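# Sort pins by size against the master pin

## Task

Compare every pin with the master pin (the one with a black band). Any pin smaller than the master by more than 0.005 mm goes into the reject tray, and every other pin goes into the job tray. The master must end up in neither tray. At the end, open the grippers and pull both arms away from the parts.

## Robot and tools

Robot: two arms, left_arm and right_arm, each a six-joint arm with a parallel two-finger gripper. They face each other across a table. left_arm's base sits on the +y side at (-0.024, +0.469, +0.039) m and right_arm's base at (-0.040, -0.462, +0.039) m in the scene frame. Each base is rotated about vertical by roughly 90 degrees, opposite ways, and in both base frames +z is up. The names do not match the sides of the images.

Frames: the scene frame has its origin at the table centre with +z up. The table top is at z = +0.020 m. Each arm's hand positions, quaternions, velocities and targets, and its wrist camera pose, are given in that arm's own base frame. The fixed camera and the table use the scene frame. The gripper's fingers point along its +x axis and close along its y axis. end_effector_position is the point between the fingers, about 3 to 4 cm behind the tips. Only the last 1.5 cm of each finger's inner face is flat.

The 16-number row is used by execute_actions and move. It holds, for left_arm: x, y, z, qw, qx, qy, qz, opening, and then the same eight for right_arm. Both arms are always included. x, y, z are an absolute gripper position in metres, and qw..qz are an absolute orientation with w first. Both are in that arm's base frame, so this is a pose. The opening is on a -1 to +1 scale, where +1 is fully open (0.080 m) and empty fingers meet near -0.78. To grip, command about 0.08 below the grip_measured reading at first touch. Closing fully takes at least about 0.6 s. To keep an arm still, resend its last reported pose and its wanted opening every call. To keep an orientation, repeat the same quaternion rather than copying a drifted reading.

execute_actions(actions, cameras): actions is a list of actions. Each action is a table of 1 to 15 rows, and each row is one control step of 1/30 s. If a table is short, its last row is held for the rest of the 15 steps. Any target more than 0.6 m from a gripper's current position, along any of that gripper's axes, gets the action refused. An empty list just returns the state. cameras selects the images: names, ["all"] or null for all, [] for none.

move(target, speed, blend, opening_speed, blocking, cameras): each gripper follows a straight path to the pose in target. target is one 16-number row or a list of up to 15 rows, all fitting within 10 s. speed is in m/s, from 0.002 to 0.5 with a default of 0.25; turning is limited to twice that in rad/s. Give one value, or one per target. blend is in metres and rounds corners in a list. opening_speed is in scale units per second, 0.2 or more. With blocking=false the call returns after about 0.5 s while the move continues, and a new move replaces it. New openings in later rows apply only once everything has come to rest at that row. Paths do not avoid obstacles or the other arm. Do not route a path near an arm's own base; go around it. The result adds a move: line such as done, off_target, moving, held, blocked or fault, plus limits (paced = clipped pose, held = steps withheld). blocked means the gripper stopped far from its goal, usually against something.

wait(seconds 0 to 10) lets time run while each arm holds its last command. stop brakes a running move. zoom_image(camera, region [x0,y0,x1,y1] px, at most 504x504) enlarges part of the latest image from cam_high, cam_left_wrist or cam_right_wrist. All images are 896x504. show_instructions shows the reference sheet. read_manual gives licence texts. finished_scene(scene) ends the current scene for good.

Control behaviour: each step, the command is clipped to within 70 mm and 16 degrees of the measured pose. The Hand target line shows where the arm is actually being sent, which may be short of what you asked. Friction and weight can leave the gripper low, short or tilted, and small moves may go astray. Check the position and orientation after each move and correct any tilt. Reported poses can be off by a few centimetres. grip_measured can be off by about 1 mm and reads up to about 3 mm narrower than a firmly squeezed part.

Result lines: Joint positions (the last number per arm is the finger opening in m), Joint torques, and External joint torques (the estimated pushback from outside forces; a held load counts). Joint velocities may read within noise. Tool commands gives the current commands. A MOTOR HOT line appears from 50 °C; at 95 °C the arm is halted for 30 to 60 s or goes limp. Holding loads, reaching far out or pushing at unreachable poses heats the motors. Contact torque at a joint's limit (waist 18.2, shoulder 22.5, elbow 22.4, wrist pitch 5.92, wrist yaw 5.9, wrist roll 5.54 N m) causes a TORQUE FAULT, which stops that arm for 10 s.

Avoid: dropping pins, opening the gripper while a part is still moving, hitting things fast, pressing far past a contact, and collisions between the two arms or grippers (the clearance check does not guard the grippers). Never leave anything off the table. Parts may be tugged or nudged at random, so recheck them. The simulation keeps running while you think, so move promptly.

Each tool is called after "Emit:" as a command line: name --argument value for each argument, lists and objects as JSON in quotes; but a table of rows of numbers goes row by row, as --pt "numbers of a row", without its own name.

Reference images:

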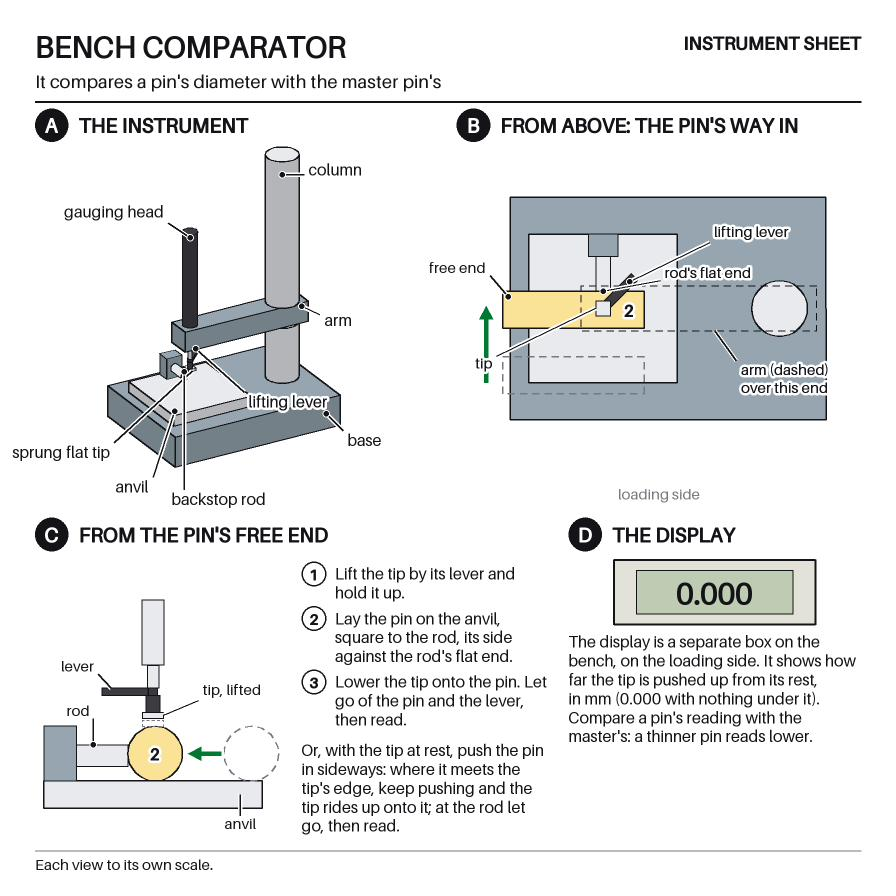

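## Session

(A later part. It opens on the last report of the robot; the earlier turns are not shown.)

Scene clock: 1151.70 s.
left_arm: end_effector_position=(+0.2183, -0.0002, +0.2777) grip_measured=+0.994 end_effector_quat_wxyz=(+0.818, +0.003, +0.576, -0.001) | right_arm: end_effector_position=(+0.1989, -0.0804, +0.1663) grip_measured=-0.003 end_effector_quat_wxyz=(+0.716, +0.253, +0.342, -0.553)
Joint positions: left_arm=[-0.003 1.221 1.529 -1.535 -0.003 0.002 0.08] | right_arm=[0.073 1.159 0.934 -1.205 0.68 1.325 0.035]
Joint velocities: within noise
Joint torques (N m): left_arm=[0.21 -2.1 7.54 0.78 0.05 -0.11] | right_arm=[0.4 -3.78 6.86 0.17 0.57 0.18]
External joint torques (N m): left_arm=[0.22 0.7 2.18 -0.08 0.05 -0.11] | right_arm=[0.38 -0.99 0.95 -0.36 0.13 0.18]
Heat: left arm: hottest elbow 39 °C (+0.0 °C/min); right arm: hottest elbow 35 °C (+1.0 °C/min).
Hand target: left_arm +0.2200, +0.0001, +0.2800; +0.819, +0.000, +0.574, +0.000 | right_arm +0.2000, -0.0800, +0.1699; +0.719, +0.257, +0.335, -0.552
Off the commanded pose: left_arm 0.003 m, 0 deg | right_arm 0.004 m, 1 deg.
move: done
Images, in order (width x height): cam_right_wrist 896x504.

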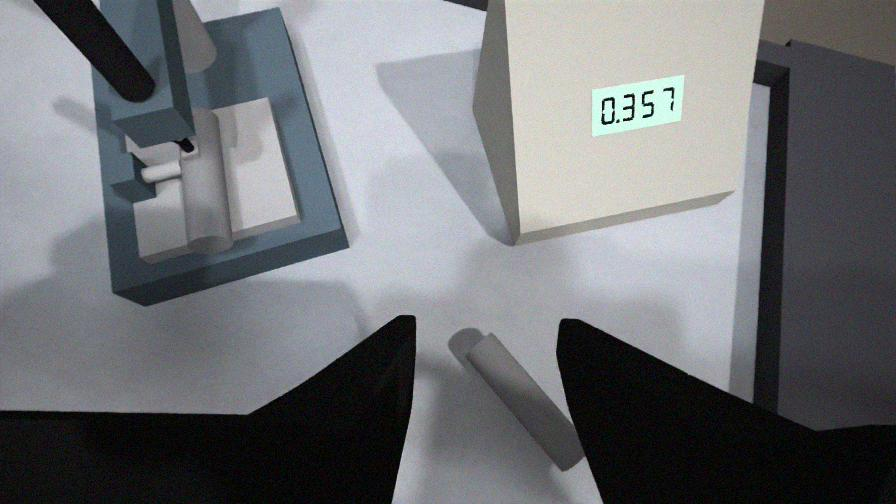

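Emit:
move --pt "0.22 0.0 0.28 0.8192 0 0.5736 0 0.994 0.302 -0.081 0.115 0.8067 0.1918 0.3668 -0.4217 0.0" --pt "0.22 0.0 0.28 0.8192 0 0.5736 0 0.994 0.3325 -0.1255 0.0515 0.8067 0.1918 0.3668 -0.4217 0.0" --pt "0.22 0.0 0.28 0.8192 0 0.5736 0 0.994 0.3325 -0.1255 0.0515 0.8067 0.1918 0.3668 -0.4217 -0.55" --speed '[0.2,0.08,0.05]' --blend '[0.01,0,0]' --opening_speed 0.8 --cameras '["cam_right_wrist"]'

Emit:
move --pt "0.22 0.0 0.28 0.8192 0 0.5736 0 0.994 0.314 -0.138 0.0545 0.8067 0.1918 0.3668 -0.4217 -0.55" --pt "0.22 0.0 0.28 0.8192 0 0.5736 0 0.994 0.290 -0.10 0.10 0.8067 0.1918 0.3668 -0.4217 -0.55" --pt "0.22 0.0 0.28 0.8192 0 0.5736 0 0.994 0.29 0.05 0.13 0.8554 0.1416 0.3889 -0.3113 -0.55" --pt "0.22 0.0 0.28 0.8192 0 0.5736 0 0.994 0.390 0.250 0.06 0.9083 -0.0358 0.4093 0.0796 -0.55" --speed '[0.05,0.15,0.2,0.2]' --blend '[0.005,0.02,0.03,0]' --cameras '["cam_right_wrist"]'

Scene clock: 1174.60 s.
left_arm: end_effector_position=(+0.2183, -0.0002, +0.2777) grip_measured=+0.994 end_effector_quat_wxyz=(+0.818, +0.003, +0.576, -0.001) | right_arm: end_effector_position=(+0.3348, -0.1251, +0.0568) grip_measured=-0.364 end_effector_quat_wxyz=(+0.810, +0.195, +0.359, -0.421)
Joint positions: left_arm=[-0.003 1.221 1.529 -1.535 -0.003 0.002 0.08] | right_arm=[-0.156 1.626 0.795 -0.181 0.495 0.669 0.019]
Joint velocities: within noise
Joint torques (N m): left_arm=[0.27 -2.08 7.54 0.79 0.04 -0.12] | right_arm=[-0.25 -5.35 4.67 0.93 0.25 -0.13]
External joint torques (N m): left_arm=[0.29 0.76 2.12 -0.1 0.04 -0.12] | right_arm=[-0.22 0.72 -0.99 -0.22 -0.04 -0.13]
Heat: left arm: hottest elbow 39 °C (+0.0 °C/min); right arm: hottest elbow 37 °C (+3.0 °C/min).
Hand target: left_arm +0.2200, +0.0001, +0.2800; +0.819, +0.000, +0.574, +0.000 | right_arm +0.3324, -0.1254, +0.0516; +0.807, +0.192, +0.367, -0.422
Off the commanded pose: left_arm 0.003 m, 0 deg | right_arm 0.006 m, 1 deg.
move: done
Images, in order (width x height): cam_right_wrist 896x504.

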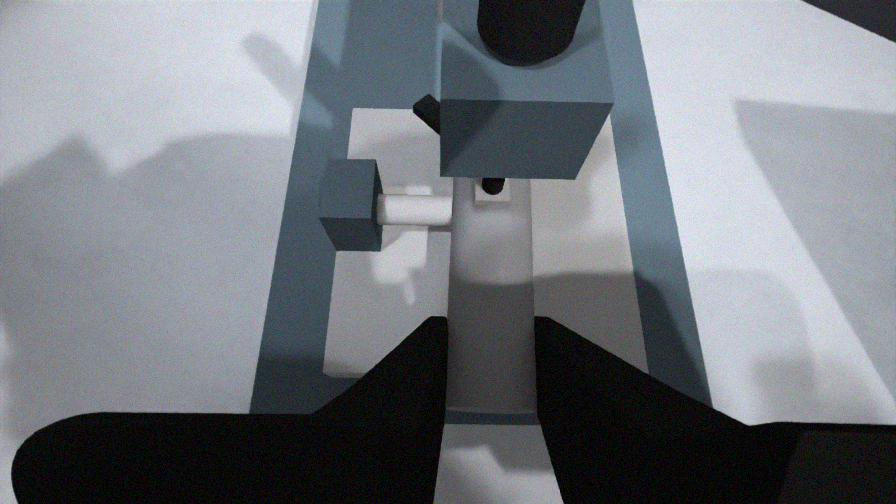

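Scene clock: 1178.93 s.
left_arm: end_effector_position=(+0.2183, -0.0002, +0.2777) grip_measured=+0.994 end_effector_quat_wxyz=(+0.818, +0.003, +0.576, -0.001) | right_arm: end_effector_position=(+0.3861, +0.2461, +0.0566) grip_measured=-0.363 end_effector_quat_wxyz=(+0.906, -0.037, +0.415, +0.076)
Joint positions: left_arm=[-0.003 1.221 1.529 -1.535 -0.003 0.002 0.08] | right_arm=[0.671 1.921 1.155 -0.159 0.321 0.392 0.019]
Joint velocities: within noise
Joint torques (N m): left_arm=[0.25 -2.06 7.53 0.78 0.06 -0.11] | right_arm=[0.19 -8.4 7.75 1.31 0.23 -0.16]
External joint torques (N m): left_arm=[0.25 0.75 2.15 -0.1 0.06 -0.11] | right_arm=[0.11 0.22 1.77 0.03 0.06 -0.16]
Heat: left arm: hottest elbow 39 °C (+0.0 °C/min); right arm: hottest elbow 37 °C (+3.0 °C/min).
Hand target: left_arm +0.2200, +0.0001, +0.2800; +0.819, +0.000, +0.574, +0.000 | right_arm +0.3899, +0.2500, +0.0600; +0.908, -0.036, +0.409, +0.080
Off the commanded pose: left_arm 0.003 m, 0 deg | right_arm 0.006 m, 1 deg.
move: done
Images, in order (width x height): cam_right_wrist 896x504.

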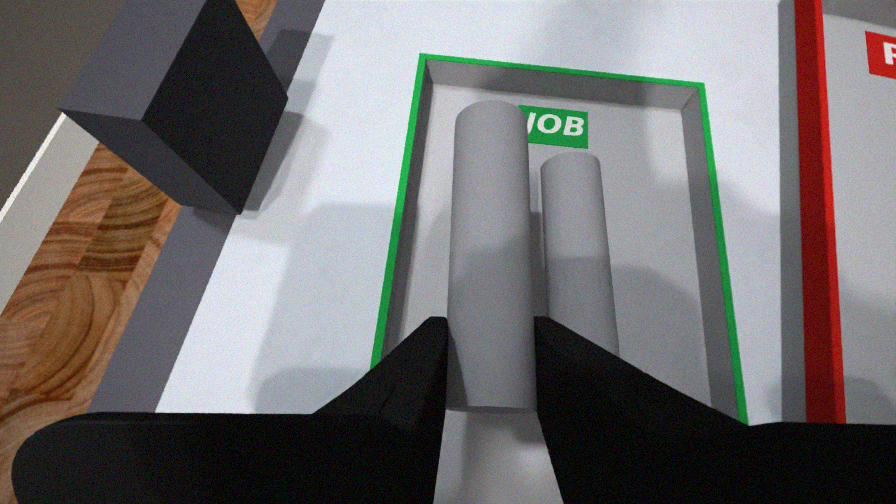

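Emit:
move --pt "0.22 0.0 0.28 0.8192 0 0.5736 0 0.994 0.380 0.250 0.04 0.9083 -0.0358 0.4093 0.0796 -0.55" --pt "0.22 0.0 0.28 0.8192 0 0.5736 0 0.994 0.378 0.250 0.0180 0.9083 -0.0358 0.4093 0.0796 -0.55" --speed '[0.06,0.04]' --cameras '["cam_right_wrist"]'

Scene clock: 1200.90 s.
left_arm: end_effector_position=(+0.2183, -0.0002, +0.2777) grip_measured=+0.994 end_effector_quat_wxyz=(+0.818, +0.003, +0.576, -0.001) | right_arm: end_effector_position=(+0.3795, +0.2502, +0.0229) grip_measured=-0.363 end_effector_quat_wxyz=(+0.909, -0.035, +0.406, +0.082)
Joint positions: left_arm=[-0.003 1.221 1.529 -1.535 -0.003 0.002 0.08] | right_arm=[0.691 1.981 1.068 0.007 0.332 0.399 0.019]
Joint velocities: within noise
Joint torques (N m): left_arm=[0.22 -2.1 7.51 0.78 0.05 -0.11] | right_arm=[0.27 -7.99 4.8 1.24 0.28 0.17]
External joint torques (N m): left_arm=[0.24 0.69 2.11 -0.11 0.04 -0.11] | right_arm=[0.21 0.7 -0.82 -0.07 0.1 0.17]
Heat: left arm: hottest elbow 39 °C (+0.0 °C/min); right arm: hottest shoulder 37 °C (+3.0 °C/min).
Hand target: left_arm +0.2200, +0.0001, +0.2800; +0.819, +0.000, +0.574, +0.000 | right_arm +0.3779, +0.2499, +0.0180; +0.908, -0.036, +0.409, +0.080
Off the commanded pose: left_arm 0.003 m, 0 deg | right_arm 0.005 m, 0 deg.
move: done
Images, in order (width x height): cam_right_wrist 896x504.

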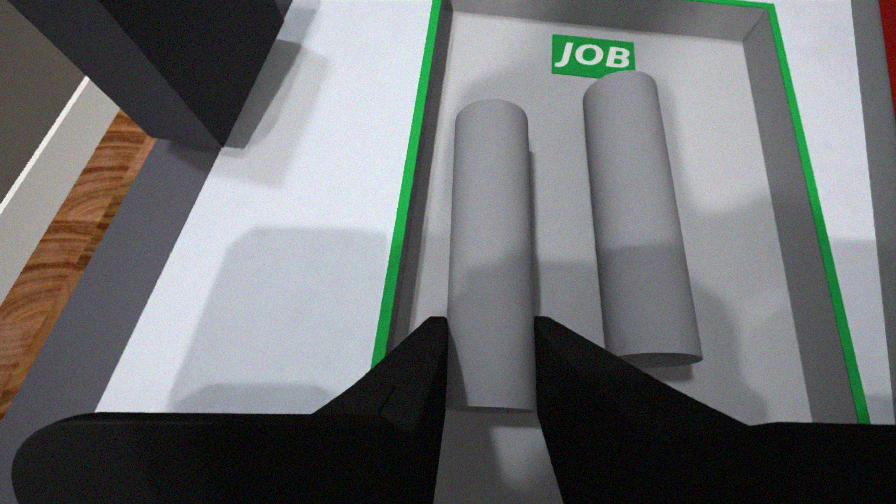

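Emit:
move --pt "0.22 0.0 0.28 0.8192 0 0.5736 0 0.994 0.378 0.249 0.0170 0.9083 -0.0358 0.4093 0.0796 -0.55" --pt "0.22 0.0 0.28 0.8192 0 0.5736 0 0.994 0.378 0.249 0.0170 0.9083 -0.0358 0.4093 0.0796 -0.25" --pt "0.22 0.0 0.28 0.8192 0 0.5736 0 0.994 0.345 0.243 0.070 0.9083 -0.0358 0.4093 0.0796 -0.25" --speed '[0.04,0.03,0.1]' --opening_speed 0.4 --cameras '["cam_right_wrist"]'

Scene clock: 1213.87 s.
left_arm: end_effector_position=(+0.2183, -0.0002, +0.2777) grip_measured=+0.994 end_effector_quat_wxyz=(+0.818, +0.003, +0.576, -0.001) | right_arm: end_effector_position=(+0.3473, +0.2438, +0.0686) grip_measured=-0.253 end_effector_quat_wxyz=(+0.908, -0.038, +0.410, +0.080)
Joint positions: left_arm=[-0.003 1.221 1.529 -1.535 -0.003 0.002 0.08] | right_arm=[0.737 1.79 1.03 -0.17 0.36 0.439 0.024]
Joint velocities: within noise
Joint torques (N m): left_arm=[0.25 -2.08 7.57 0.78 0.04 -0.1] | right_arm=[0.33 -9.26 4.79 0.85 0.28 0.17]
External joint torques (N m): left_arm=[0.25 0.66 2.18 -0.13 0.05 -0.11] | right_arm=[0.37 -1.54 -1.24 -0.43 0.08 0.17]
Heat: left arm: hottest elbow 39 °C (+0.0 °C/min); right arm: hottest shoulder 37 °C (+3.0 °C/min).
Hand target: left_arm +0.2200, +0.0001, +0.2800; +0.819, +0.000, +0.574, +0.000 | right_arm +0.3451, +0.2430, +0.0699; +0.908, -0.036, +0.409, +0.080
Off the commanded pose: left_arm 0.003 m, 0 deg | right_arm 0.003 m, 0 deg.
move: done
Images, in order (width x height): cam_right_wrist 896x504.

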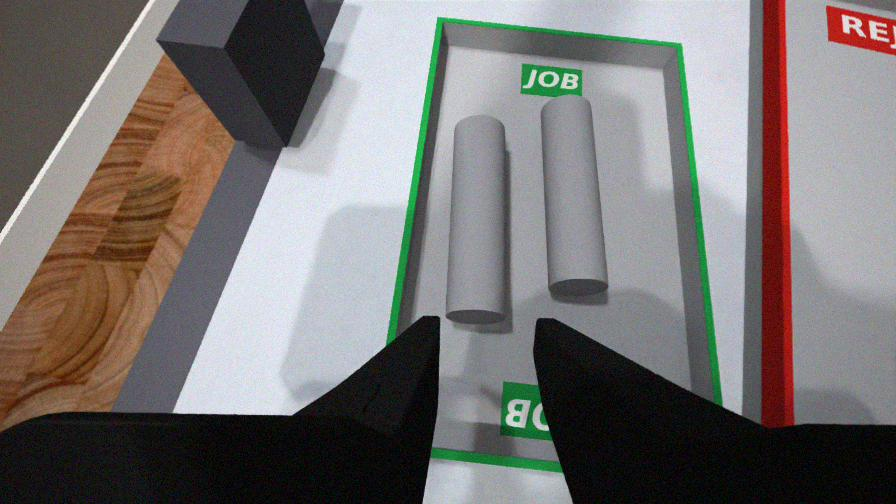

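Emit:
move --pt "0.22 0.0 0.28 0.8192 0 0.5736 0 0.994 0.25 0.10 0.15 0.78 0.05 0.60 -0.07 0.1" --pt "0.22 0.0 0.28 0.8192 0 0.5736 0 0.994 0.152 -0.092 0.10 0.6797 0.1949 0.6797 -0.1949 0.1" --speed '[0.2,0.2]' --blend '[0.03,0]' --cameras '["cam_right_wrist"]'

Scene clock: 1233.60 s.
left_arm: end_effector_position=(+0.2183, -0.0002, +0.2777) grip_measured=+0.994 end_effector_quat_wxyz=(+0.818, +0.003, +0.576, -0.001) | right_arm: end_effector_position=(+0.1534, -0.0924, +0.1028) grip_measured=+0.097 end_effector_quat_wxyz=(+0.683, +0.194, +0.676, -0.197)
Joint positions: left_arm=[-0.003 1.221 1.529 -1.535 -0.003 0.002 0.08] | right_arm=[-0.541 1.206 0.85 -1.203 0.002 0.02 0.039]
Joint velocities: within noise
Joint torques (N m): left_arm=[0.25 -2.09 7.57 0.77 0.05 -0.11] | right_arm=[-0.35 -2.58 4.75 0.21 -0.09 -0.16]
External joint torques (N m): left_arm=[0.25 0.73 2.15 -0.12 0.06 -0.12] | right_arm=[-0.33 0.41 -0.95 -0.14 -0.1 -0.16]
Heat: left arm: hottest elbow 39 °C (+0.0 °C/min); right arm: hottest shoulder 39 °C (+5.0 °C/min).
Hand target: left_arm +0.2200, +0.0001, +0.2800; +0.819, +0.000, +0.574, +0.000 | right_arm +0.1520, -0.0919, +0.1000; +0.680, +0.195, +0.680, -0.195
Off the commanded pose: left_arm 0.003 m, 0 deg | right_arm 0.003 m, 1 deg.
move: done
Images, in order (width x height): cam_right_wrist 896x504.

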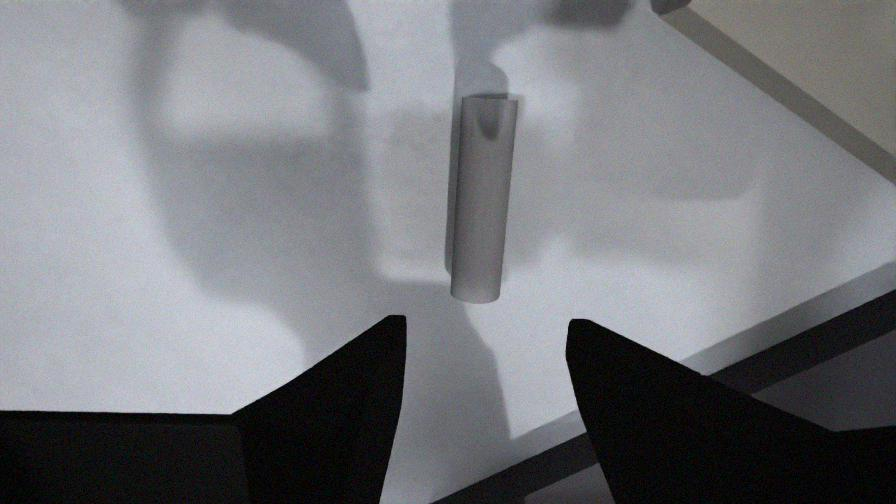

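Emit:
move --pt "0.22 0.0 0.28 0.8192 0 0.5736 0 0.994 0.1580 -0.102 0.05 0.6757 0.2085 0.6757 -0.2085 0.1" --pt "0.22 0.0 0.28 0.8192 0 0.5736 0 0.994 0.1580 -0.102 0.0145 0.6757 0.2085 0.6757 -0.2085 0.1" --pt "0.22 0.0 0.28 0.8192 0 0.5736 0 0.994 0.1580 -0.102 0.0145 0.6757 0.2085 0.6757 -0.2085 -0.55" --pt "0.22 0.0 0.28 0.8192 0 0.5736 0 0.994 0.1600 -0.10 0.05 0.6757 0.2085 0.6757 -0.2085 -0.55" --pt "0.22 0.0 0.28 0.8192 0 0.5736 0 0.994 0.288 -0.028 0.05 0.6645 0.2418 0.6645 -0.2418 -0.55" --pt "0.22 0.0 0.28 0.8192 0 0.5736 0 0.994 0.288 -0.028 0.018 0.6645 0.2418 0.6645 -0.2418 -0.55" --speed '[0.12,0.1,0.05,0.1,0.2,0.08]' --blend '[0.01,0,0,0.01,0.01,0]' --opening_speed 0.8 --cameras '["cam_right_wrist"]'

Scene clock: 1256.53 s.
left_arm: end_effector_position=(+0.2183, -0.0002, +0.2777) grip_measured=+0.994 end_effector_quat_wxyz=(+0.818, +0.003, +0.576, -0.001) | right_arm: end_effector_position=(+0.2896, -0.0288, +0.0208) grip_measured=-0.366 end_effector_quat_wxyz=(+0.668, +0.242, +0.662, -0.240)
Joint positions: left_arm=[-0.003 1.221 1.529 -1.535 -0.003 0.002 0.08] | right_arm=[-0.1 1.758 1.005 -0.808 -0.002 0.596 0.019]
Joint velocities: within noise
Joint torques (N m): left_arm=[0.25 -2.08 7.53 0.78 0.04 -0.12] | right_arm=[0.29 -6.21 4.33 0.22 0.09 0.17]
External joint torques (N m): left_arm=[0.24 0.73 2.11 -0.11 0.05 -0.12] | right_arm=[0.34 0.31 -0.72 -0.13 0.06 0.17]
Heat: left arm: hottest elbow 39 °C (+0.0 °C/min); right arm: hottest shoulder 36 °C (-1.0 °C/min).
Hand target: left_arm +0.2200, +0.0001, +0.2800; +0.819, +0.000, +0.574, +0.000 | right_arm +0.2880, -0.0280, +0.0181; +0.665, +0.242, +0.664, -0.242
Off the commanded pose: left_arm 0.003 m, 0 deg | right_arm 0.003 m, 1 deg.
move: done
Images, in order (width x height): cam_right_wrist 896x504.

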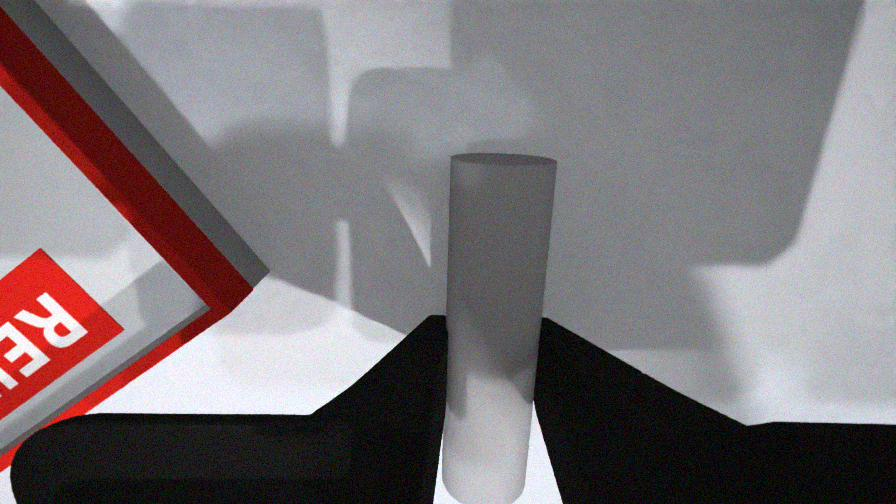

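Emit:
move --pt "0.22 0.0 0.28 0.8192 0 0.5736 0 0.994 0.288 -0.028 0.0155 0.6645 0.2418 0.6645 -0.2418 -0.55" --pt "0.22 0.0 0.28 0.8192 0 0.5736 0 0.994 0.288 -0.028 0.0155 0.6645 0.2418 0.6645 -0.2418 0.0" --pt "0.22 0.0 0.28 0.8192 0 0.5736 0 0.994 0.28 -0.02 0.09 0.6645 0.2418 0.6645 -0.2418 0.0" --pt "0.22 0.0 0.28 0.8192 0 0.5736 0 0.994 0.262 -0.003 0.035 0.8554 0.1416 0.3889 -0.3113 0.0" --speed '[0.05,0.05,0.2,0.2]' --blend '[0,0,0.02,0]' --opening_speed 0.8 --cameras '["cam_right_wrist"]'

Scene clock: 1272.07 s.
left_arm: end_effector_position=(+0.2183, -0.0002, +0.2777) grip_measured=+0.994 end_effector_quat_wxyz=(+0.818, +0.003, +0.576, -0.001) | right_arm: end_effector_position=(+0.2642, -0.0028, +0.0369) grip_measured=-0.003 end_effector_quat_wxyz=(+0.856, +0.143, +0.388, -0.310)
Joint positions: left_arm=[-0.003 1.221 1.529 -1.535 -0.003 0.002 0.08] | right_arm=[0.311 1.366 0.486 -0.252 0.588 0.873 0.035]
Joint velocities: within noise
Joint torques (N m): left_arm=[0.27 -2.08 7.53 0.78 0.04 -0.1] | right_arm=[0.35 -4.08 4.15 0.75 0.45 0.17]
External joint torques (N m): left_arm=[0.27 0.76 2.1 -0.12 0.05 -0.11] | right_arm=[0.36 -0.28 -1.23 -0.23 0.09 0.17]
Heat: left arm: hottest elbow 39 °C (+0.0 °C/min); right arm: hottest shoulder 36 °C (-1.0 °C/min).
Hand target: left_arm +0.2200, +0.0001, +0.2800; +0.819, +0.000, +0.574, +0.000 | right_arm +0.2621, -0.0030, +0.0351; +0.855, +0.142, +0.389, -0.311
Off the commanded pose: left_arm 0.003 m, 0 deg | right_arm 0.003 m, 0 deg.
move: done
Images, in order (width x height): cam_right_wrist 896x504.

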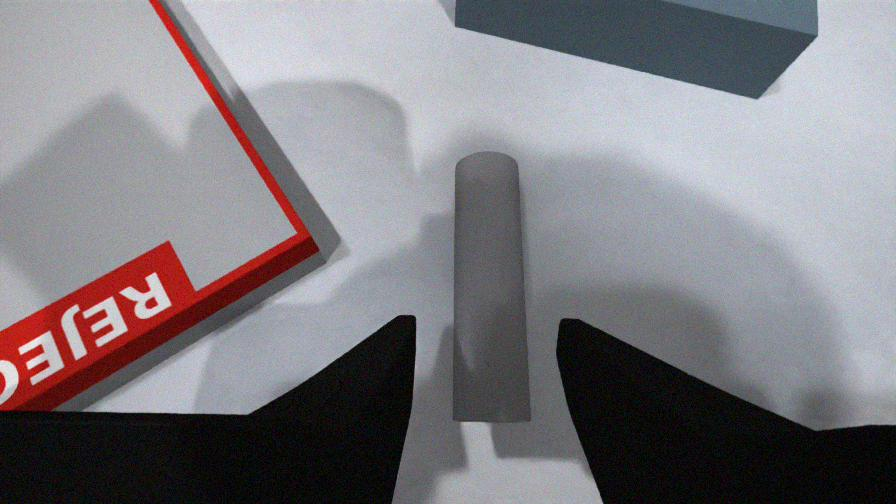

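Emit:
move --pt "0.22 0.0 0.28 0.8192 0 0.5736 0 0.994 0.2612 -0.0045 0.0100 0.8554 0.1416 0.3889 -0.3113 0.0" --pt "0.22 0.0 0.28 0.8192 0 0.5736 0 0.994 0.2612 -0.0045 0.0100 0.8554 0.1416 0.3889 -0.3113 -0.55" --speed '[0.08,0.05]' --opening_speed 0.8 --cameras '["cam_right_wrist"]'

Emit:
move --pt "0.22 0.0 0.28 0.8192 0 0.5736 0 0.994 0.258 -0.0 0.08 0.8554 0.1416 0.3889 -0.3113 -0.55" --pt "0.22 0.0 0.28 0.8192 0 0.5736 0 0.994 0.2665 -0.069 0.075 0.8067 0.1918 0.3668 -0.4217 -0.55" --pt "0.22 0.0 0.28 0.8192 0 0.5736 0 0.994 0.316 -0.138 0.064 0.8067 0.1918 0.3668 -0.4217 -0.55" --speed '[0.1,0.15,0.1]' --blend '[0.01,0.01,0]' --cameras '["cam_right_wrist"]'

Scene clock: 1285.20 s.
left_arm: end_effector_position=(+0.2183, -0.0002, +0.2777) grip_measured=+0.994 end_effector_quat_wxyz=(+0.818, +0.003, +0.576, -0.001) | right_arm: end_effector_position=(+0.2640, -0.0029, +0.0135) grip_measured=-0.364 end_effector_quat_wxyz=(+0.858, +0.145, +0.384, -0.309)
Joint positions: left_arm=[-0.003 1.221 1.529 -1.535 -0.003 0.002 0.08] | right_arm=[0.311 1.45 0.425 -0.095 0.589 0.873 0.019]
Joint velocities: within noise
Joint torques (N m): left_arm=[0.24 -2.08 7.54 0.77 0.05 -0.11] | right_arm=[-0.24 -3.42 3.68 0.74 0.39 -0.02]
External joint torques (N m): left_arm=[0.25 0.67 2.13 -0.15 0.06 -0.11] | right_arm=[-0.25 0.49 -1.11 -0.22 0.04 -0.02]
Heat: left arm: hottest elbow 40 °C (+1.0 °C/min); right arm: hottest shoulder 35 °C (-3.0 °C/min).
Hand target: left_arm +0.2200, +0.0001, +0.2800; +0.819, +0.000, +0.574, +0.000 | right_arm +0.2611, -0.0045, +0.0101; +0.855, +0.142, +0.389, -0.311
Off the commanded pose: left_arm 0.003 m, 0 deg | right_arm 0.005 m, 1 deg.
move: done
Images, in order (width x height): cam_right_wrist 896x504.

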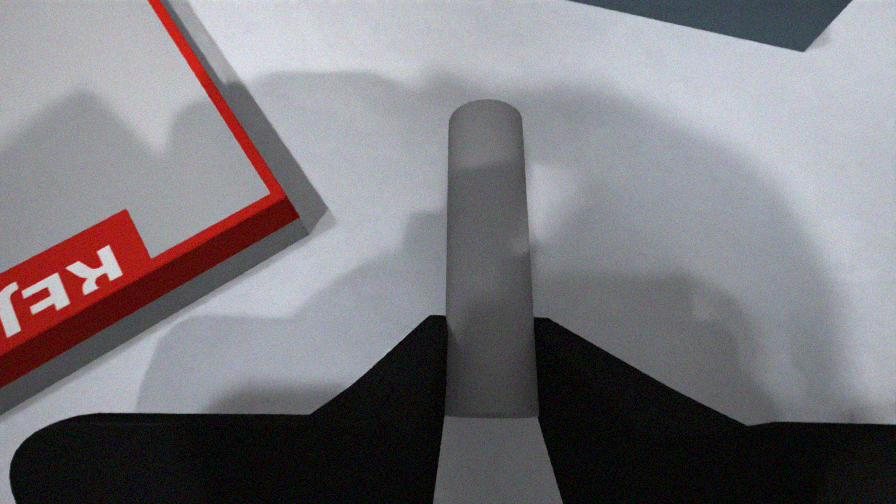

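Scene clock: 1288.13 s.
left_arm: end_effector_position=(+0.2183, -0.0002, +0.2777) grip_measured=+0.994 end_effector_quat_wxyz=(+0.818, +0.003, +0.576, -0.001) | right_arm: end_effector_position=(+0.3113, -0.1353, +0.0599) grip_measured=-0.364 end_effector_quat_wxyz=(+0.804, +0.192, +0.373, -0.421)
Joint positions: left_arm=[-0.003 1.221 1.529 -1.535 -0.003 0.002 0.08] | right_arm=[-0.212 1.546 0.74 -0.212 0.461 0.616 0.019]
Joint velocities: within noise
Joint torques (N m): left_arm=[0.22 -2.08 7.55 0.77 0.05 -0.12] | right_arm=[-0.33 -5.49 7.48 1.13 0.38 -0.15]
External joint torques (N m): left_arm=[0.22 0.71 2.15 -0.12 0.05 -0.12] | right_arm=[-0.38 0.02 1.75 -0.02 0.12 -0.16]
Heat: left arm: hottest elbow 40 °C (+1.0 °C/min); right arm: hottest shoulder 35 °C (-4.1 °C/min).
Hand target: left_arm +0.2200, +0.0001, +0.2800; +0.819, +0.000, +0.574, +0.000 | right_arm +0.3159, -0.1379, +0.0641; +0.807, +0.192, +0.367, -0.422
Off the commanded pose: left_arm 0.003 m, 0 deg | right_arm 0.007 m, 1 deg.
move: done
Images, in order (width x height): cam_right_wrist 896x504.

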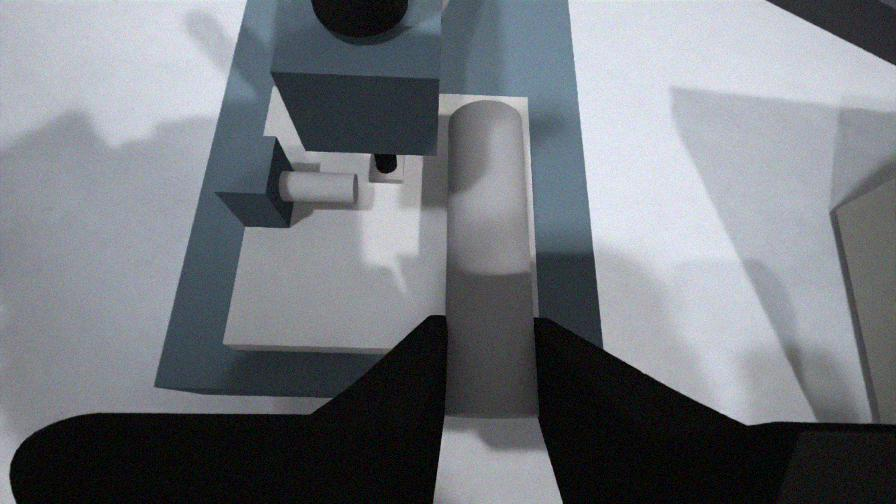

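Emit:
move --pt "0.22 0.0 0.28 0.8192 0 0.5736 0 0.994 0.3140 -0.1385 0.0545 0.8067 0.1918 0.3668 -0.4217 -0.55" --pt "0.22 0.0 0.28 0.8192 0 0.5736 0 0.994 0.3422 -0.1200 0.0545 0.8067 0.1918 0.3668 -0.4217 -0.55" --speed 0.03 --cameras '["cam_right_wrist"]'

Emit:
move --pt "0.22 0.0 0.28 0.8192 0 0.5736 0 0.994 0.3385 -0.1225 0.0555 0.8067 0.1918 0.3668 -0.4217 0.0" --pt "0.22 0.0 0.28 0.8192 0 0.5736 0 0.994 0.306 -0.082 0.115 0.8067 0.1918 0.3668 -0.4217 0.0" --pt "0.22 0.0 0.28 0.8192 0 0.5736 0 0.994 0.20 -0.08 0.17 0.7190 0.2573 0.3353 -0.5518 0.0" --speed '[0.02,0.1,0.2]' --blend '[0,0.02,0]' --opening_speed 0.4 --cameras '["cam_right_wrist"]'

Emit:
zoom_image --camera "cam_right_wrist" --region '[570, 60, 710, 150]'

Scene clock: 1305.90 s.
left_arm: end_effector_position=(+0.2183, -0.0002, +0.2777) grip_measured=+0.994 end_effector_quat_wxyz=(+0.818, +0.003, +0.576, -0.001) | right_arm: end_effector_position=(+0.3359, -0.1248, +0.0555) grip_measured=-0.364 end_effector_quat_wxyz=(+0.803, +0.189, +0.366, -0.430)
Joint positions: left_arm=[-0.003 1.221 1.529 -1.535 -0.003 0.002 0.08] | right_arm=[-0.146 1.648 0.82 -0.213 0.517 0.684 0.019]
Joint velocities: within noise
Joint torques (N m): left_arm=[0.24 -2.09 7.5 0.78 0.04 -0.1] | right_arm=[1.15 -4.96 7.04 1.01 -0.09 0.14]
External joint torques (N m): left_arm=[0.24 0.68 2.09 -0.11 0.05 -0.1] | right_arm=[1.15 1.22 1.44 -0.09 -0.39 0.14]
Heat: left arm: hottest elbow 40 °C (+1.0 °C/min); right arm: hottest shoulder 36 °C (-1.0 °C/min).
Hand target: left_arm +0.2200, +0.0001, +0.2800; +0.819, +0.000, +0.574, +0.000 | right_arm +0.3420, -0.1199, +0.0545; +0.807, +0.192, +0.367, -0.422
Off the commanded pose: left_arm 0.003 m, 0 deg | right_arm 0.008 m, 1 deg.
move: done
Images, in order (width x height): cam_right_wrist 896x504.

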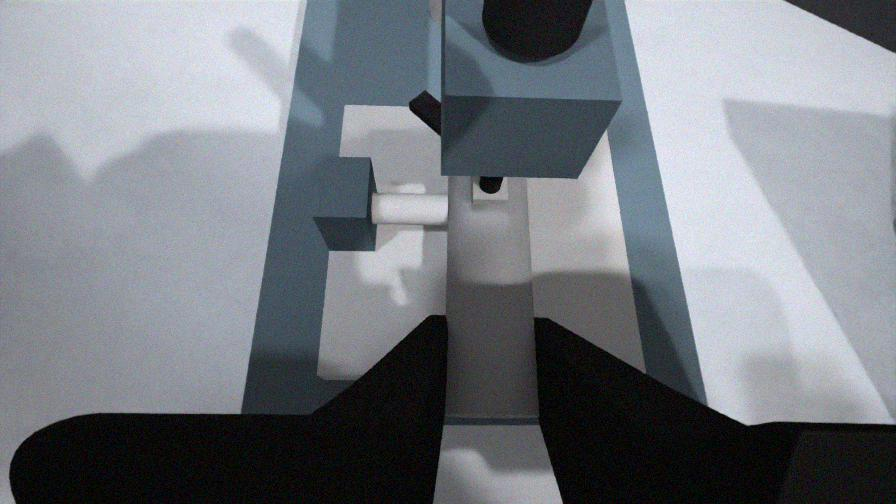

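Scene clock: 1309.87 s.
left_arm: end_effector_position=(+0.2183, -0.0002, +0.2777) grip_measured=+0.994 end_effector_quat_wxyz=(+0.818, +0.003, +0.576, -0.001) | right_arm: end_effector_position=(+0.1989, -0.0804, +0.1663) grip_measured=-0.003 end_effector_quat_wxyz=(+0.716, +0.253, +0.342, -0.553)
Joint positions: left_arm=[-0.003 1.221 1.529 -1.535 -0.003 0.002 0.08] | right_arm=[0.073 1.159 0.934 -1.205 0.68 1.325 0.035]
Joint velocities: within noise
Joint torques (N m): left_arm=[0.26 -2.07 7.58 0.78 0.06 -0.11] | right_arm=[0.32 -3.74 6.93 0.15 0.58 0.17]
External joint torques (N m): left_arm=[0.27 0.71 2.16 -0.13 0.06 -0.12] | right_arm=[0.3 -0.92 1.01 -0.38 0.13 0.17]
Heat: left arm: hottest elbow 40 °C (+1.0 °C/min); right arm: hottest shoulder 36 °C (-1.0 °C/min).
Hand target: left_arm +0.2200, +0.0001, +0.2800; +0.819, +0.000, +0.574, +0.000 | right_arm +0.2000, -0.0800, +0.1700; +0.719, +0.257, +0.335, -0.552
Off the commanded pose: left_arm 0.003 m, 0 deg | right_arm 0.004 m, 1 deg.
move: done
Images, in order (width x height): cam_right_wrist 896x504.

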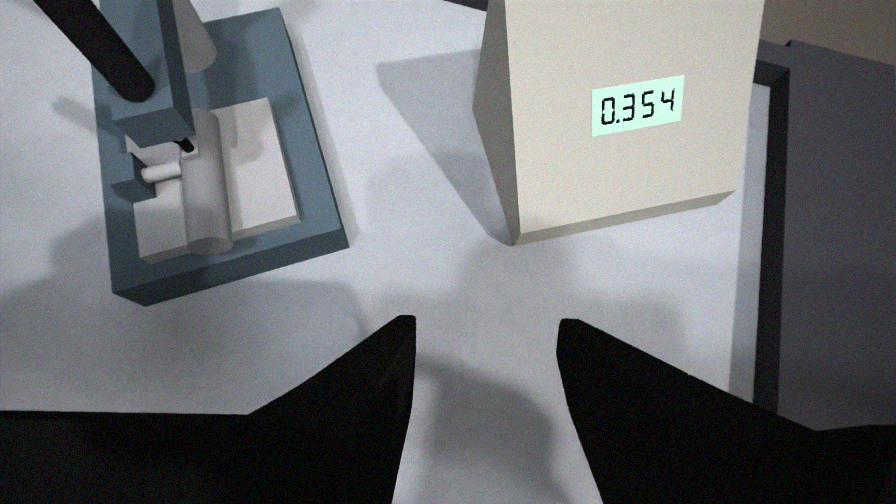

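Scaled by 3.600 from the camera's 896x504 image, which has a finer 1280x720 frame.

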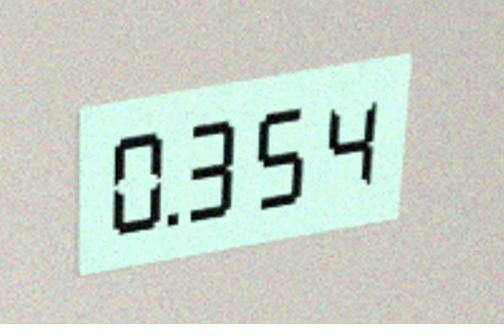

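Emit:
move --pt "0.22 0.0 0.28 0.8192 0 0.5736 0 0.994 0.29 0.05 0.15 0.8554 0.1416 0.3889 -0.3113 -0.78" --pt "0.22 0.0 0.28 0.8192 0 0.5736 0 0.994 0.411 0.187 0.06 0.9083 -0.0358 0.4093 0.0796 -0.78" --speed '[0.2,0.2]' --blend '[0.03,0]' --cameras '["cam_right_wrist"]'

Scene clock: 1381.40 s.
left_arm: end_effector_position=(+0.2183, -0.0002, +0.2777) grip_measured=+0.994 end_effector_quat_wxyz=(+0.818, +0.003, +0.576, -0.001) | right_arm: end_effector_position=(+0.4084, +0.1868, +0.0622) grip_measured=-0.759 end_effector_quat_wxyz=(+0.909, -0.034, +0.408, +0.079)
Joint positions: left_arm=[-0.003 1.221 1.529 -1.535 -0.003 0.002 0.08] | right_arm=[0.5 1.854 1.07 -0.086 0.214 0.25 0.001]
Joint velocities: within noise
Joint torques (N m): left_arm=[0.22 -2.07 7.56 0.78 0.04 -0.11] | right_arm=[-0.37 -7.31 6.9 1.09 0.05 -0.14]
External joint torques (N m): left_arm=[0.21 0.68 2.18 -0.11 0.05 -0.1] | right_arm=[-0.38 0.82 0.94 -0.25 -0.06 -0.14]
Heat: left arm: hottest elbow 40 °C (+0.0 °C/min); right arm: hottest elbow 39 °C (+2.0 °C/min).
Hand target: left_arm +0.2200, +0.0001, +0.2800; +0.819, +0.000, +0.574, +0.000 | right_arm +0.4110, +0.1869, +0.0600; +0.908, -0.036, +0.409, +0.079
Off the commanded pose: left_arm 0.003 m, 0 deg | right_arm 0.003 m, 0 deg.
move: done
Images, in order (width x height): cam_right_wrist 896x504.

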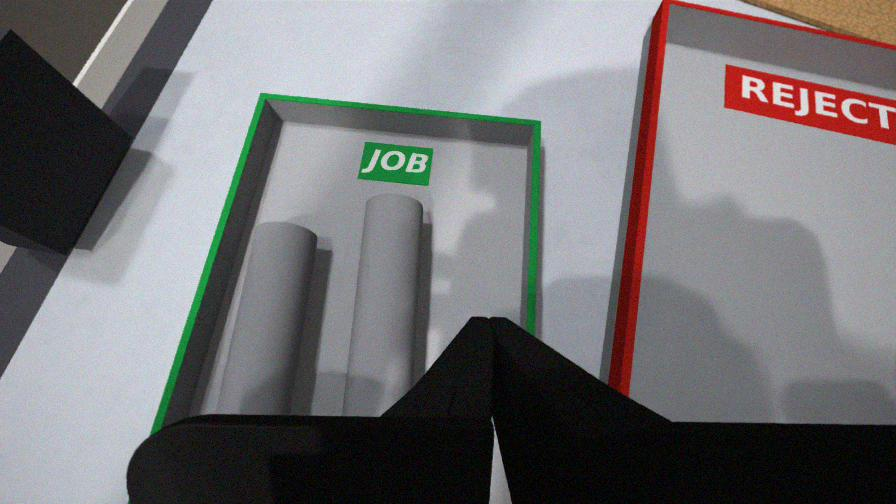

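Emit:
move --pt "0.22 0.0 0.28 0.8192 0 0.5736 0 0.994 0.408 0.191 0.04 0.9083 -0.0358 0.4093 0.0796 -0.78" --pt "0.22 0.0 0.28 0.8192 0 0.5736 0 0.994 0.406 0.192 0.0185 0.9083 -0.0358 0.4093 0.0796 -0.78" --speed '[0.1,0.06]' --cameras '["cam_right_wrist"]'

Scene clock: 1392.60 s.
left_arm: end_effector_position=(+0.2183, -0.0002, +0.2777) grip_measured=+0.994 end_effector_quat_wxyz=(+0.818, +0.003, +0.576, -0.001) | right_arm: end_effector_position=(+0.4090, +0.1924, +0.0257) grip_measured=-0.759 end_effector_quat_wxyz=(+0.911, -0.034, +0.402, +0.082)
Joint positions: left_arm=[-0.003 1.221 1.529 -1.535 -0.003 0.002 0.08] | right_arm=[0.513 1.945 1.012 0.073 0.221 0.255 0.001]
Joint velocities: within noise
Joint torques (N m): left_arm=[0.24 -2.1 7.53 0.78 0.05 -0.11] | right_arm=[0.36 -7.48 4.43 1.11 0.2 0.17]
External joint torques (N m): left_arm=[0.24 0.7 2.13 -0.1 0.06 -0.11] | right_arm=[0.36 0.96 -1.18 -0.26 0.08 0.17]
Heat: left arm: hottest elbow 40 °C (+0.0 °C/min); right arm: hottest elbow 38 °C (+0.0 °C/min).
Hand target: left_arm +0.2200, +0.0001, +0.2800; +0.819, +0.000, +0.574, +0.000 | right_arm +0.4059, +0.1919, +0.0185; +0.908, -0.036, +0.409, +0.080
Off the commanded pose: left_arm 0.003 m, 0 deg | right_arm 0.008 m, 1 deg.
move: done
Images, in order (width x height): cam_right_wrist 896x504.

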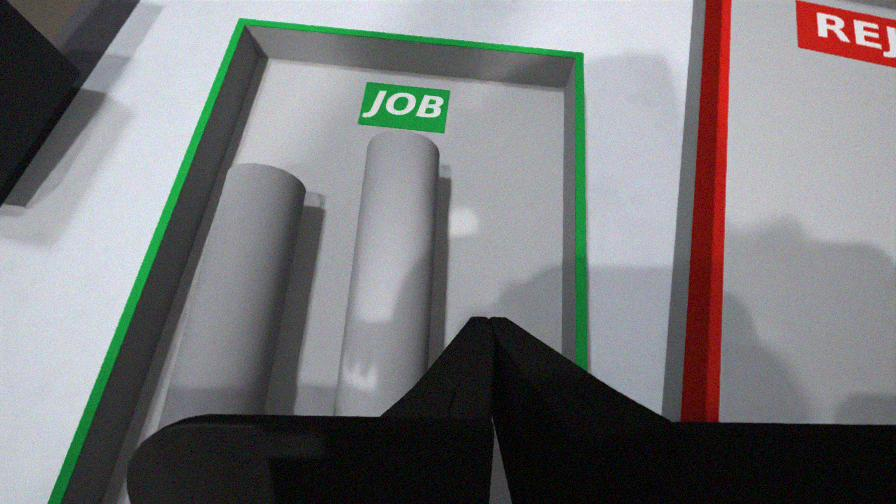

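Emit:
move --pt "0.22 0.0 0.28 0.8192 0 0.5736 0 0.994 0.404 0.190 0.0125 0.9083 -0.0358 0.4093 0.0796 -0.78" --speed '[0.05]' --cameras '["cam_right_wrist"]'

Scene clock: 1405.37 s.
left_arm: end_effector_position=(+0.2183, -0.0002, +0.2777) grip_measured=+0.994 end_effector_quat_wxyz=(+0.818, +0.003, +0.576, -0.001) | right_arm: end_effector_position=(+0.4070, +0.1913, +0.0202) grip_measured=-0.759 end_effector_quat_wxyz=(+0.912, -0.034, +0.402, +0.082)
Joint positions: left_arm=[-0.003 1.221 1.529 -1.535 -0.003 0.002 0.08] | right_arm=[0.513 1.952 0.993 0.102 0.221 0.255 0.001]
Joint velocities: within noise
Joint torques (N m): left_arm=[0.24 -2.07 7.56 0.77 0.05 -0.1] | right_arm=[0.1 -7.4 4.3 1.12 0.13 0.11]
External joint torques (N m): left_arm=[0.25 0.72 2.15 -0.13 0.05 -0.1] | right_arm=[0.05 0.88 -1.14 -0.23 0.01 0.11]
Heat: left arm: hottest elbow 40 °C (+0.0 °C/min); right arm: hottest shoulder 37 °C (+3.0 °C/min).
Hand target: left_arm +0.2200, +0.0001, +0.2800; +0.819, +0.000, +0.574, +0.000 | right_arm +0.4039, +0.1900, +0.0126; +0.908, -0.036, +0.409, +0.080
Off the commanded pose: left_arm 0.003 m, 0 deg | right_arm 0.008 m, 1 deg.
move: done
Images, in order (width x height): cam_right_wrist 896x504.

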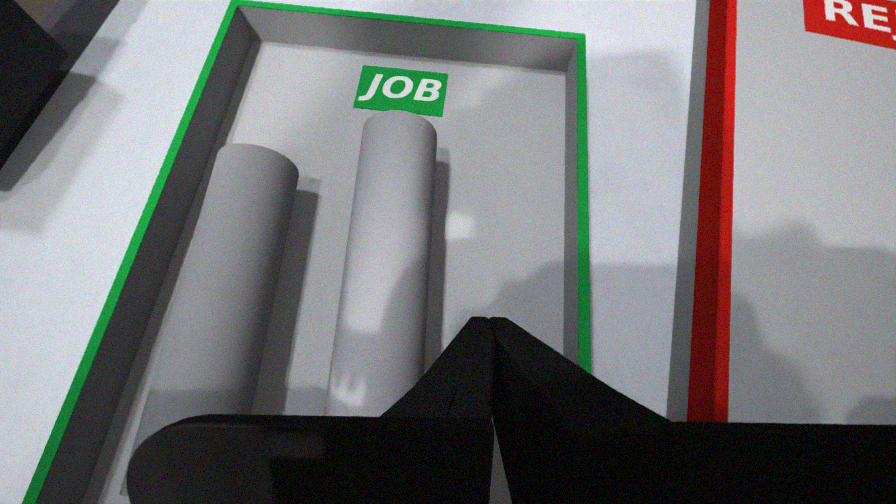

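Emit:
move --pt "0.22 0.0 0.28 0.8192 0 0.5736 0 0.994 0.401 0.211 0.0135 0.9083 -0.0358 0.4093 0.0796 -0.78" --speed '[0.04]' --cameras '["cam_right_wrist"]'

Scene clock: 1414.13 s.
left_arm: end_effector_position=(+0.2183, -0.0002, +0.2777) grip_measured=+0.994 end_effector_quat_wxyz=(+0.818, +0.003, +0.576, -0.001) | right_arm: end_effector_position=(+0.4018, +0.2087, +0.0188) grip_measured=-0.759 end_effector_quat_wxyz=(+0.911, -0.035, +0.404, +0.079)
Joint positions: left_arm=[-0.003 1.221 1.529 -1.535 -0.003 0.002 0.08] | right_arm=[0.564 1.971 1.021 0.076 0.258 0.297 0.001]
Joint velocities: within noise
Joint torques (N m): left_arm=[0.2 -2.13 7.55 0.79 0.04 -0.11] | right_arm=[0.48 -7.09 6.08 0.81 0.11 0.18]
External joint torques (N m): left_arm=[0.19 0.64 2.16 -0.11 0.05 -0.11] | right_arm=[0.38 1.38 0.6 -0.53 -0.02 0.18]
Heat: left arm: hottest elbow 40 °C (+0.0 °C/min); right arm: hottest shoulder 37 °C (+3.0 °C/min).
Hand target: left_arm +0.2200, +0.0001, +0.2800; +0.819, +0.000, +0.574, +0.000 | right_arm +0.4009, +0.2109, +0.0135; +0.908, -0.036, +0.409, +0.079
Off the commanded pose: left_arm 0.003 m, 0 deg | right_arm 0.006 m, 1 deg.
move: done
Images, in order (width x height): cam_right_wrist 896x504.

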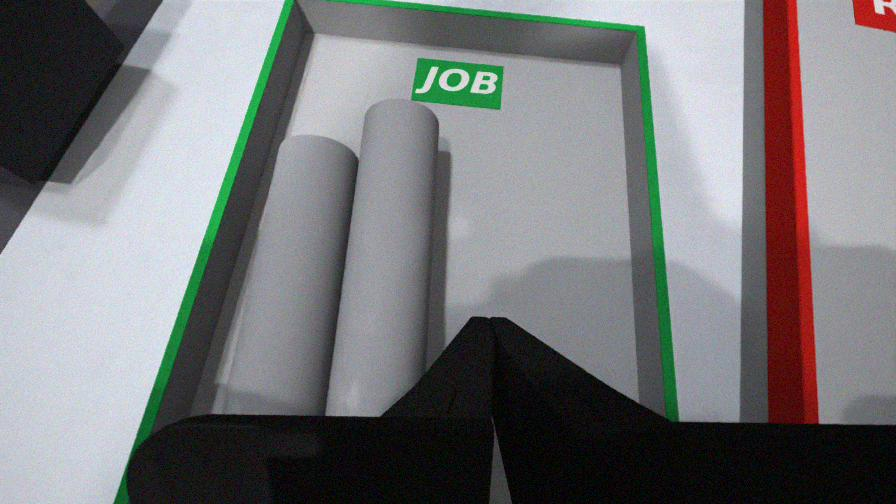

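Emit:
move --pt "0.22 0.0 0.28 0.8192 0 0.5736 0 0.994 0.396 0.205 0.07 0.9083 -0.0358 0.4093 0.0796 -0.4" --pt "0.22 0.0 0.28 0.8192 0 0.5736 0 0.994 0.27 0.05 0.16 0.8554 0.1416 0.3889 -0.3113 0.0" --pt "0.22 0.0 0.28 0.8192 0 0.5736 0 0.994 0.302 -0.081 0.115 0.8067 0.1918 0.3668 -0.4217 0.0" --pt "0.22 0.0 0.28 0.8192 0 0.5736 0 0.994 0.3325 -0.1255 0.0515 0.8067 0.1918 0.3668 -0.4217 0.0" --pt "0.22 0.0 0.28 0.8192 0 0.5736 0 0.994 0.3325 -0.1255 0.0515 0.8067 0.1918 0.3668 -0.4217 -0.55" --speed '[0.1,0.2,0.2,0.08,0.05]' --blend '[0,0.0,0.0,0,0]' --opening_speed 0.8 --cameras '["cam_right_wrist"]'

Scene clock: 1439.80 s.
left_arm: end_effector_position=(+0.2183, -0.0002, +0.2777) grip_measured=+0.994 end_effector_quat_wxyz=(+0.818, +0.003, +0.576, -0.001) | right_arm: end_effector_position=(+0.3349, -0.1252, +0.0569) grip_measured=-0.363 end_effector_quat_wxyz=(+0.810, +0.195, +0.359, -0.421)
Joint positions: left_arm=[-0.003 1.221 1.529 -1.535 -0.003 0.002 0.08] | right_arm=[-0.156 1.626 0.795 -0.181 0.495 0.669 0.019]
Joint velocities: within noise
Joint torques (N m): left_arm=[0.25 -2.08 7.5 0.79 0.04 -0.12] | right_arm=[-0.26 -5.31 4.67 0.93 0.21 -0.16]
External joint torques (N m): left_arm=[0.25 0.7 2.08 -0.12 0.04 -0.12] | right_arm=[-0.28 0.77 -0.98 -0.21 -0.07 -0.16]
Heat: left arm: hottest elbow 40 °C (+0.0 °C/min); right arm: hottest shoulder 37 °C (+4.0 °C/min).
Hand target: left_arm +0.2200, +0.0001, +0.2800; +0.819, +0.000, +0.574, +0.000 | right_arm +0.3325, -0.1254, +0.0516; +0.807, +0.192, +0.367, -0.422
Off the commanded pose: left_arm 0.003 m, 0 deg | right_arm 0.006 m, 1 deg.
move: done
Images, in order (width x height): cam_right_wrist 896x504.

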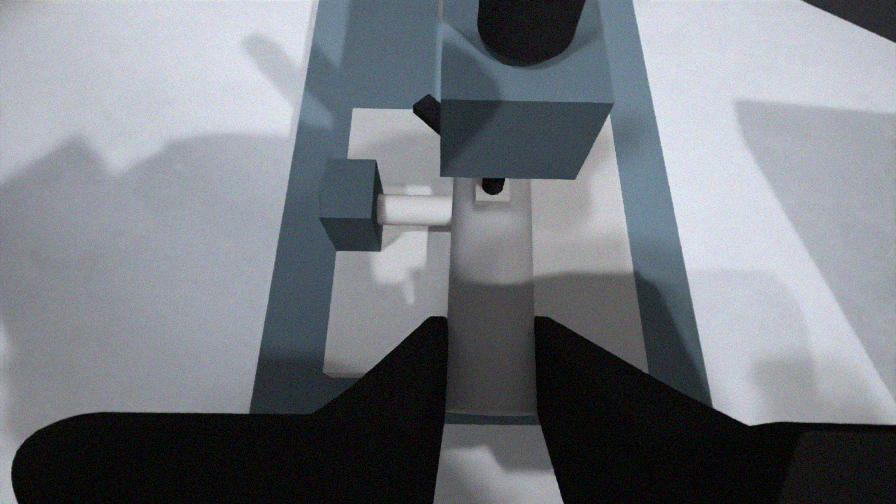

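Emit:
move --pt "0.22 0.0 0.28 0.8192 0 0.5736 0 0.994 0.314 -0.138 0.0545 0.8067 0.1918 0.3668 -0.4217 -0.55" --pt "0.22 0.0 0.28 0.8192 0 0.5736 0 0.994 0.290 -0.10 0.10 0.8067 0.1918 0.3668 -0.4217 -0.55" --pt "0.22 0.0 0.28 0.8192 0 0.5736 0 0.994 0.29 0.05 0.13 0.8554 0.1416 0.3889 -0.3113 -0.55" --pt "0.22 0.0 0.28 0.8192 0 0.5736 0 0.994 0.385 0.193 0.05 0.9083 -0.0358 0.4093 0.0796 -0.55" --pt "0.22 0.0 0.28 0.8192 0 0.5736 0 0.994 0.383 0.192 0.025 0.9083 -0.0358 0.4093 0.0796 -0.55" --speed '[0.05,0.15,0.2,0.2,0.06]' --blend '[0.005,0.02,0.03,0,0]' --cameras '["cam_right_wrist"]'

Scene clock: 1458.23 s.
left_arm: end_effector_position=(+0.2183, -0.0002, +0.2777) grip_measured=+0.994 end_effector_quat_wxyz=(+0.818, +0.003, +0.576, -0.001) | right_arm: end_effector_position=(+0.3827, +0.1920, +0.0263) grip_measured=-0.363 end_effector_quat_wxyz=(+0.908, -0.034, +0.410, +0.079)
Joint positions: left_arm=[-0.003 1.221 1.529 -1.535 -0.003 0.002 0.08] | right_arm=[0.55 1.876 0.928 0.065 0.244 0.292 0.019]
Joint velocities: within noise
Joint torques (N m): left_arm=[0.2 -2.09 7.55 0.79 0.04 -0.11] | right_arm=[0 -7.78 5.1 1.31 0.13 -0.15]
External joint torques (N m): left_arm=[0.19 0.69 2.13 -0.13 0.04 -0.11] | right_arm=[0.09 -0.06 -0.32 0 -0.01 -0.15]
Heat: left arm: hottest elbow 40 °C (+0.0 °C/min); right arm: hottest shoulder 37 °C (+1.0 °C/min).
Hand target: left_arm +0.2200, +0.0001, +0.2800; +0.819, +0.000, +0.574, +0.000 | right_arm +0.3830, +0.1920, +0.0251; +0.908, -0.036, +0.409, +0.080
Off the commanded pose: left_arm 0.003 m, 0 deg | right_arm 0.001 m, 0 deg.
move: done
Images, in order (width x height): cam_right_wrist 896x504.

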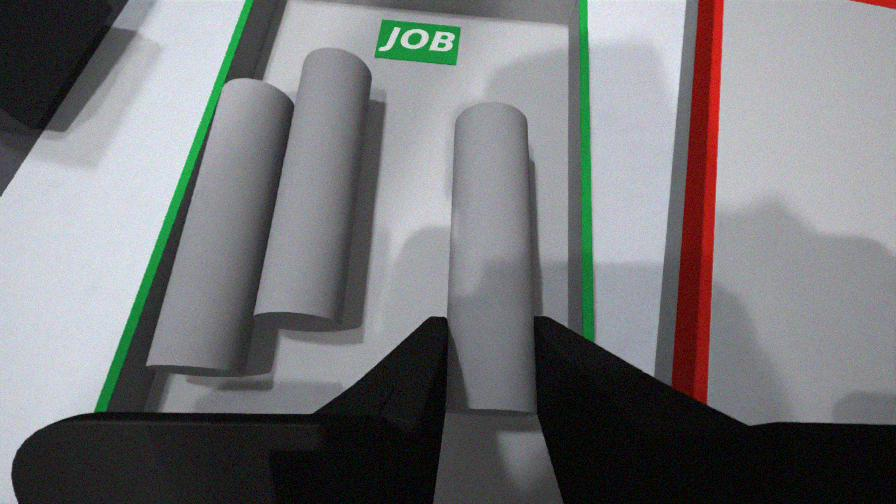

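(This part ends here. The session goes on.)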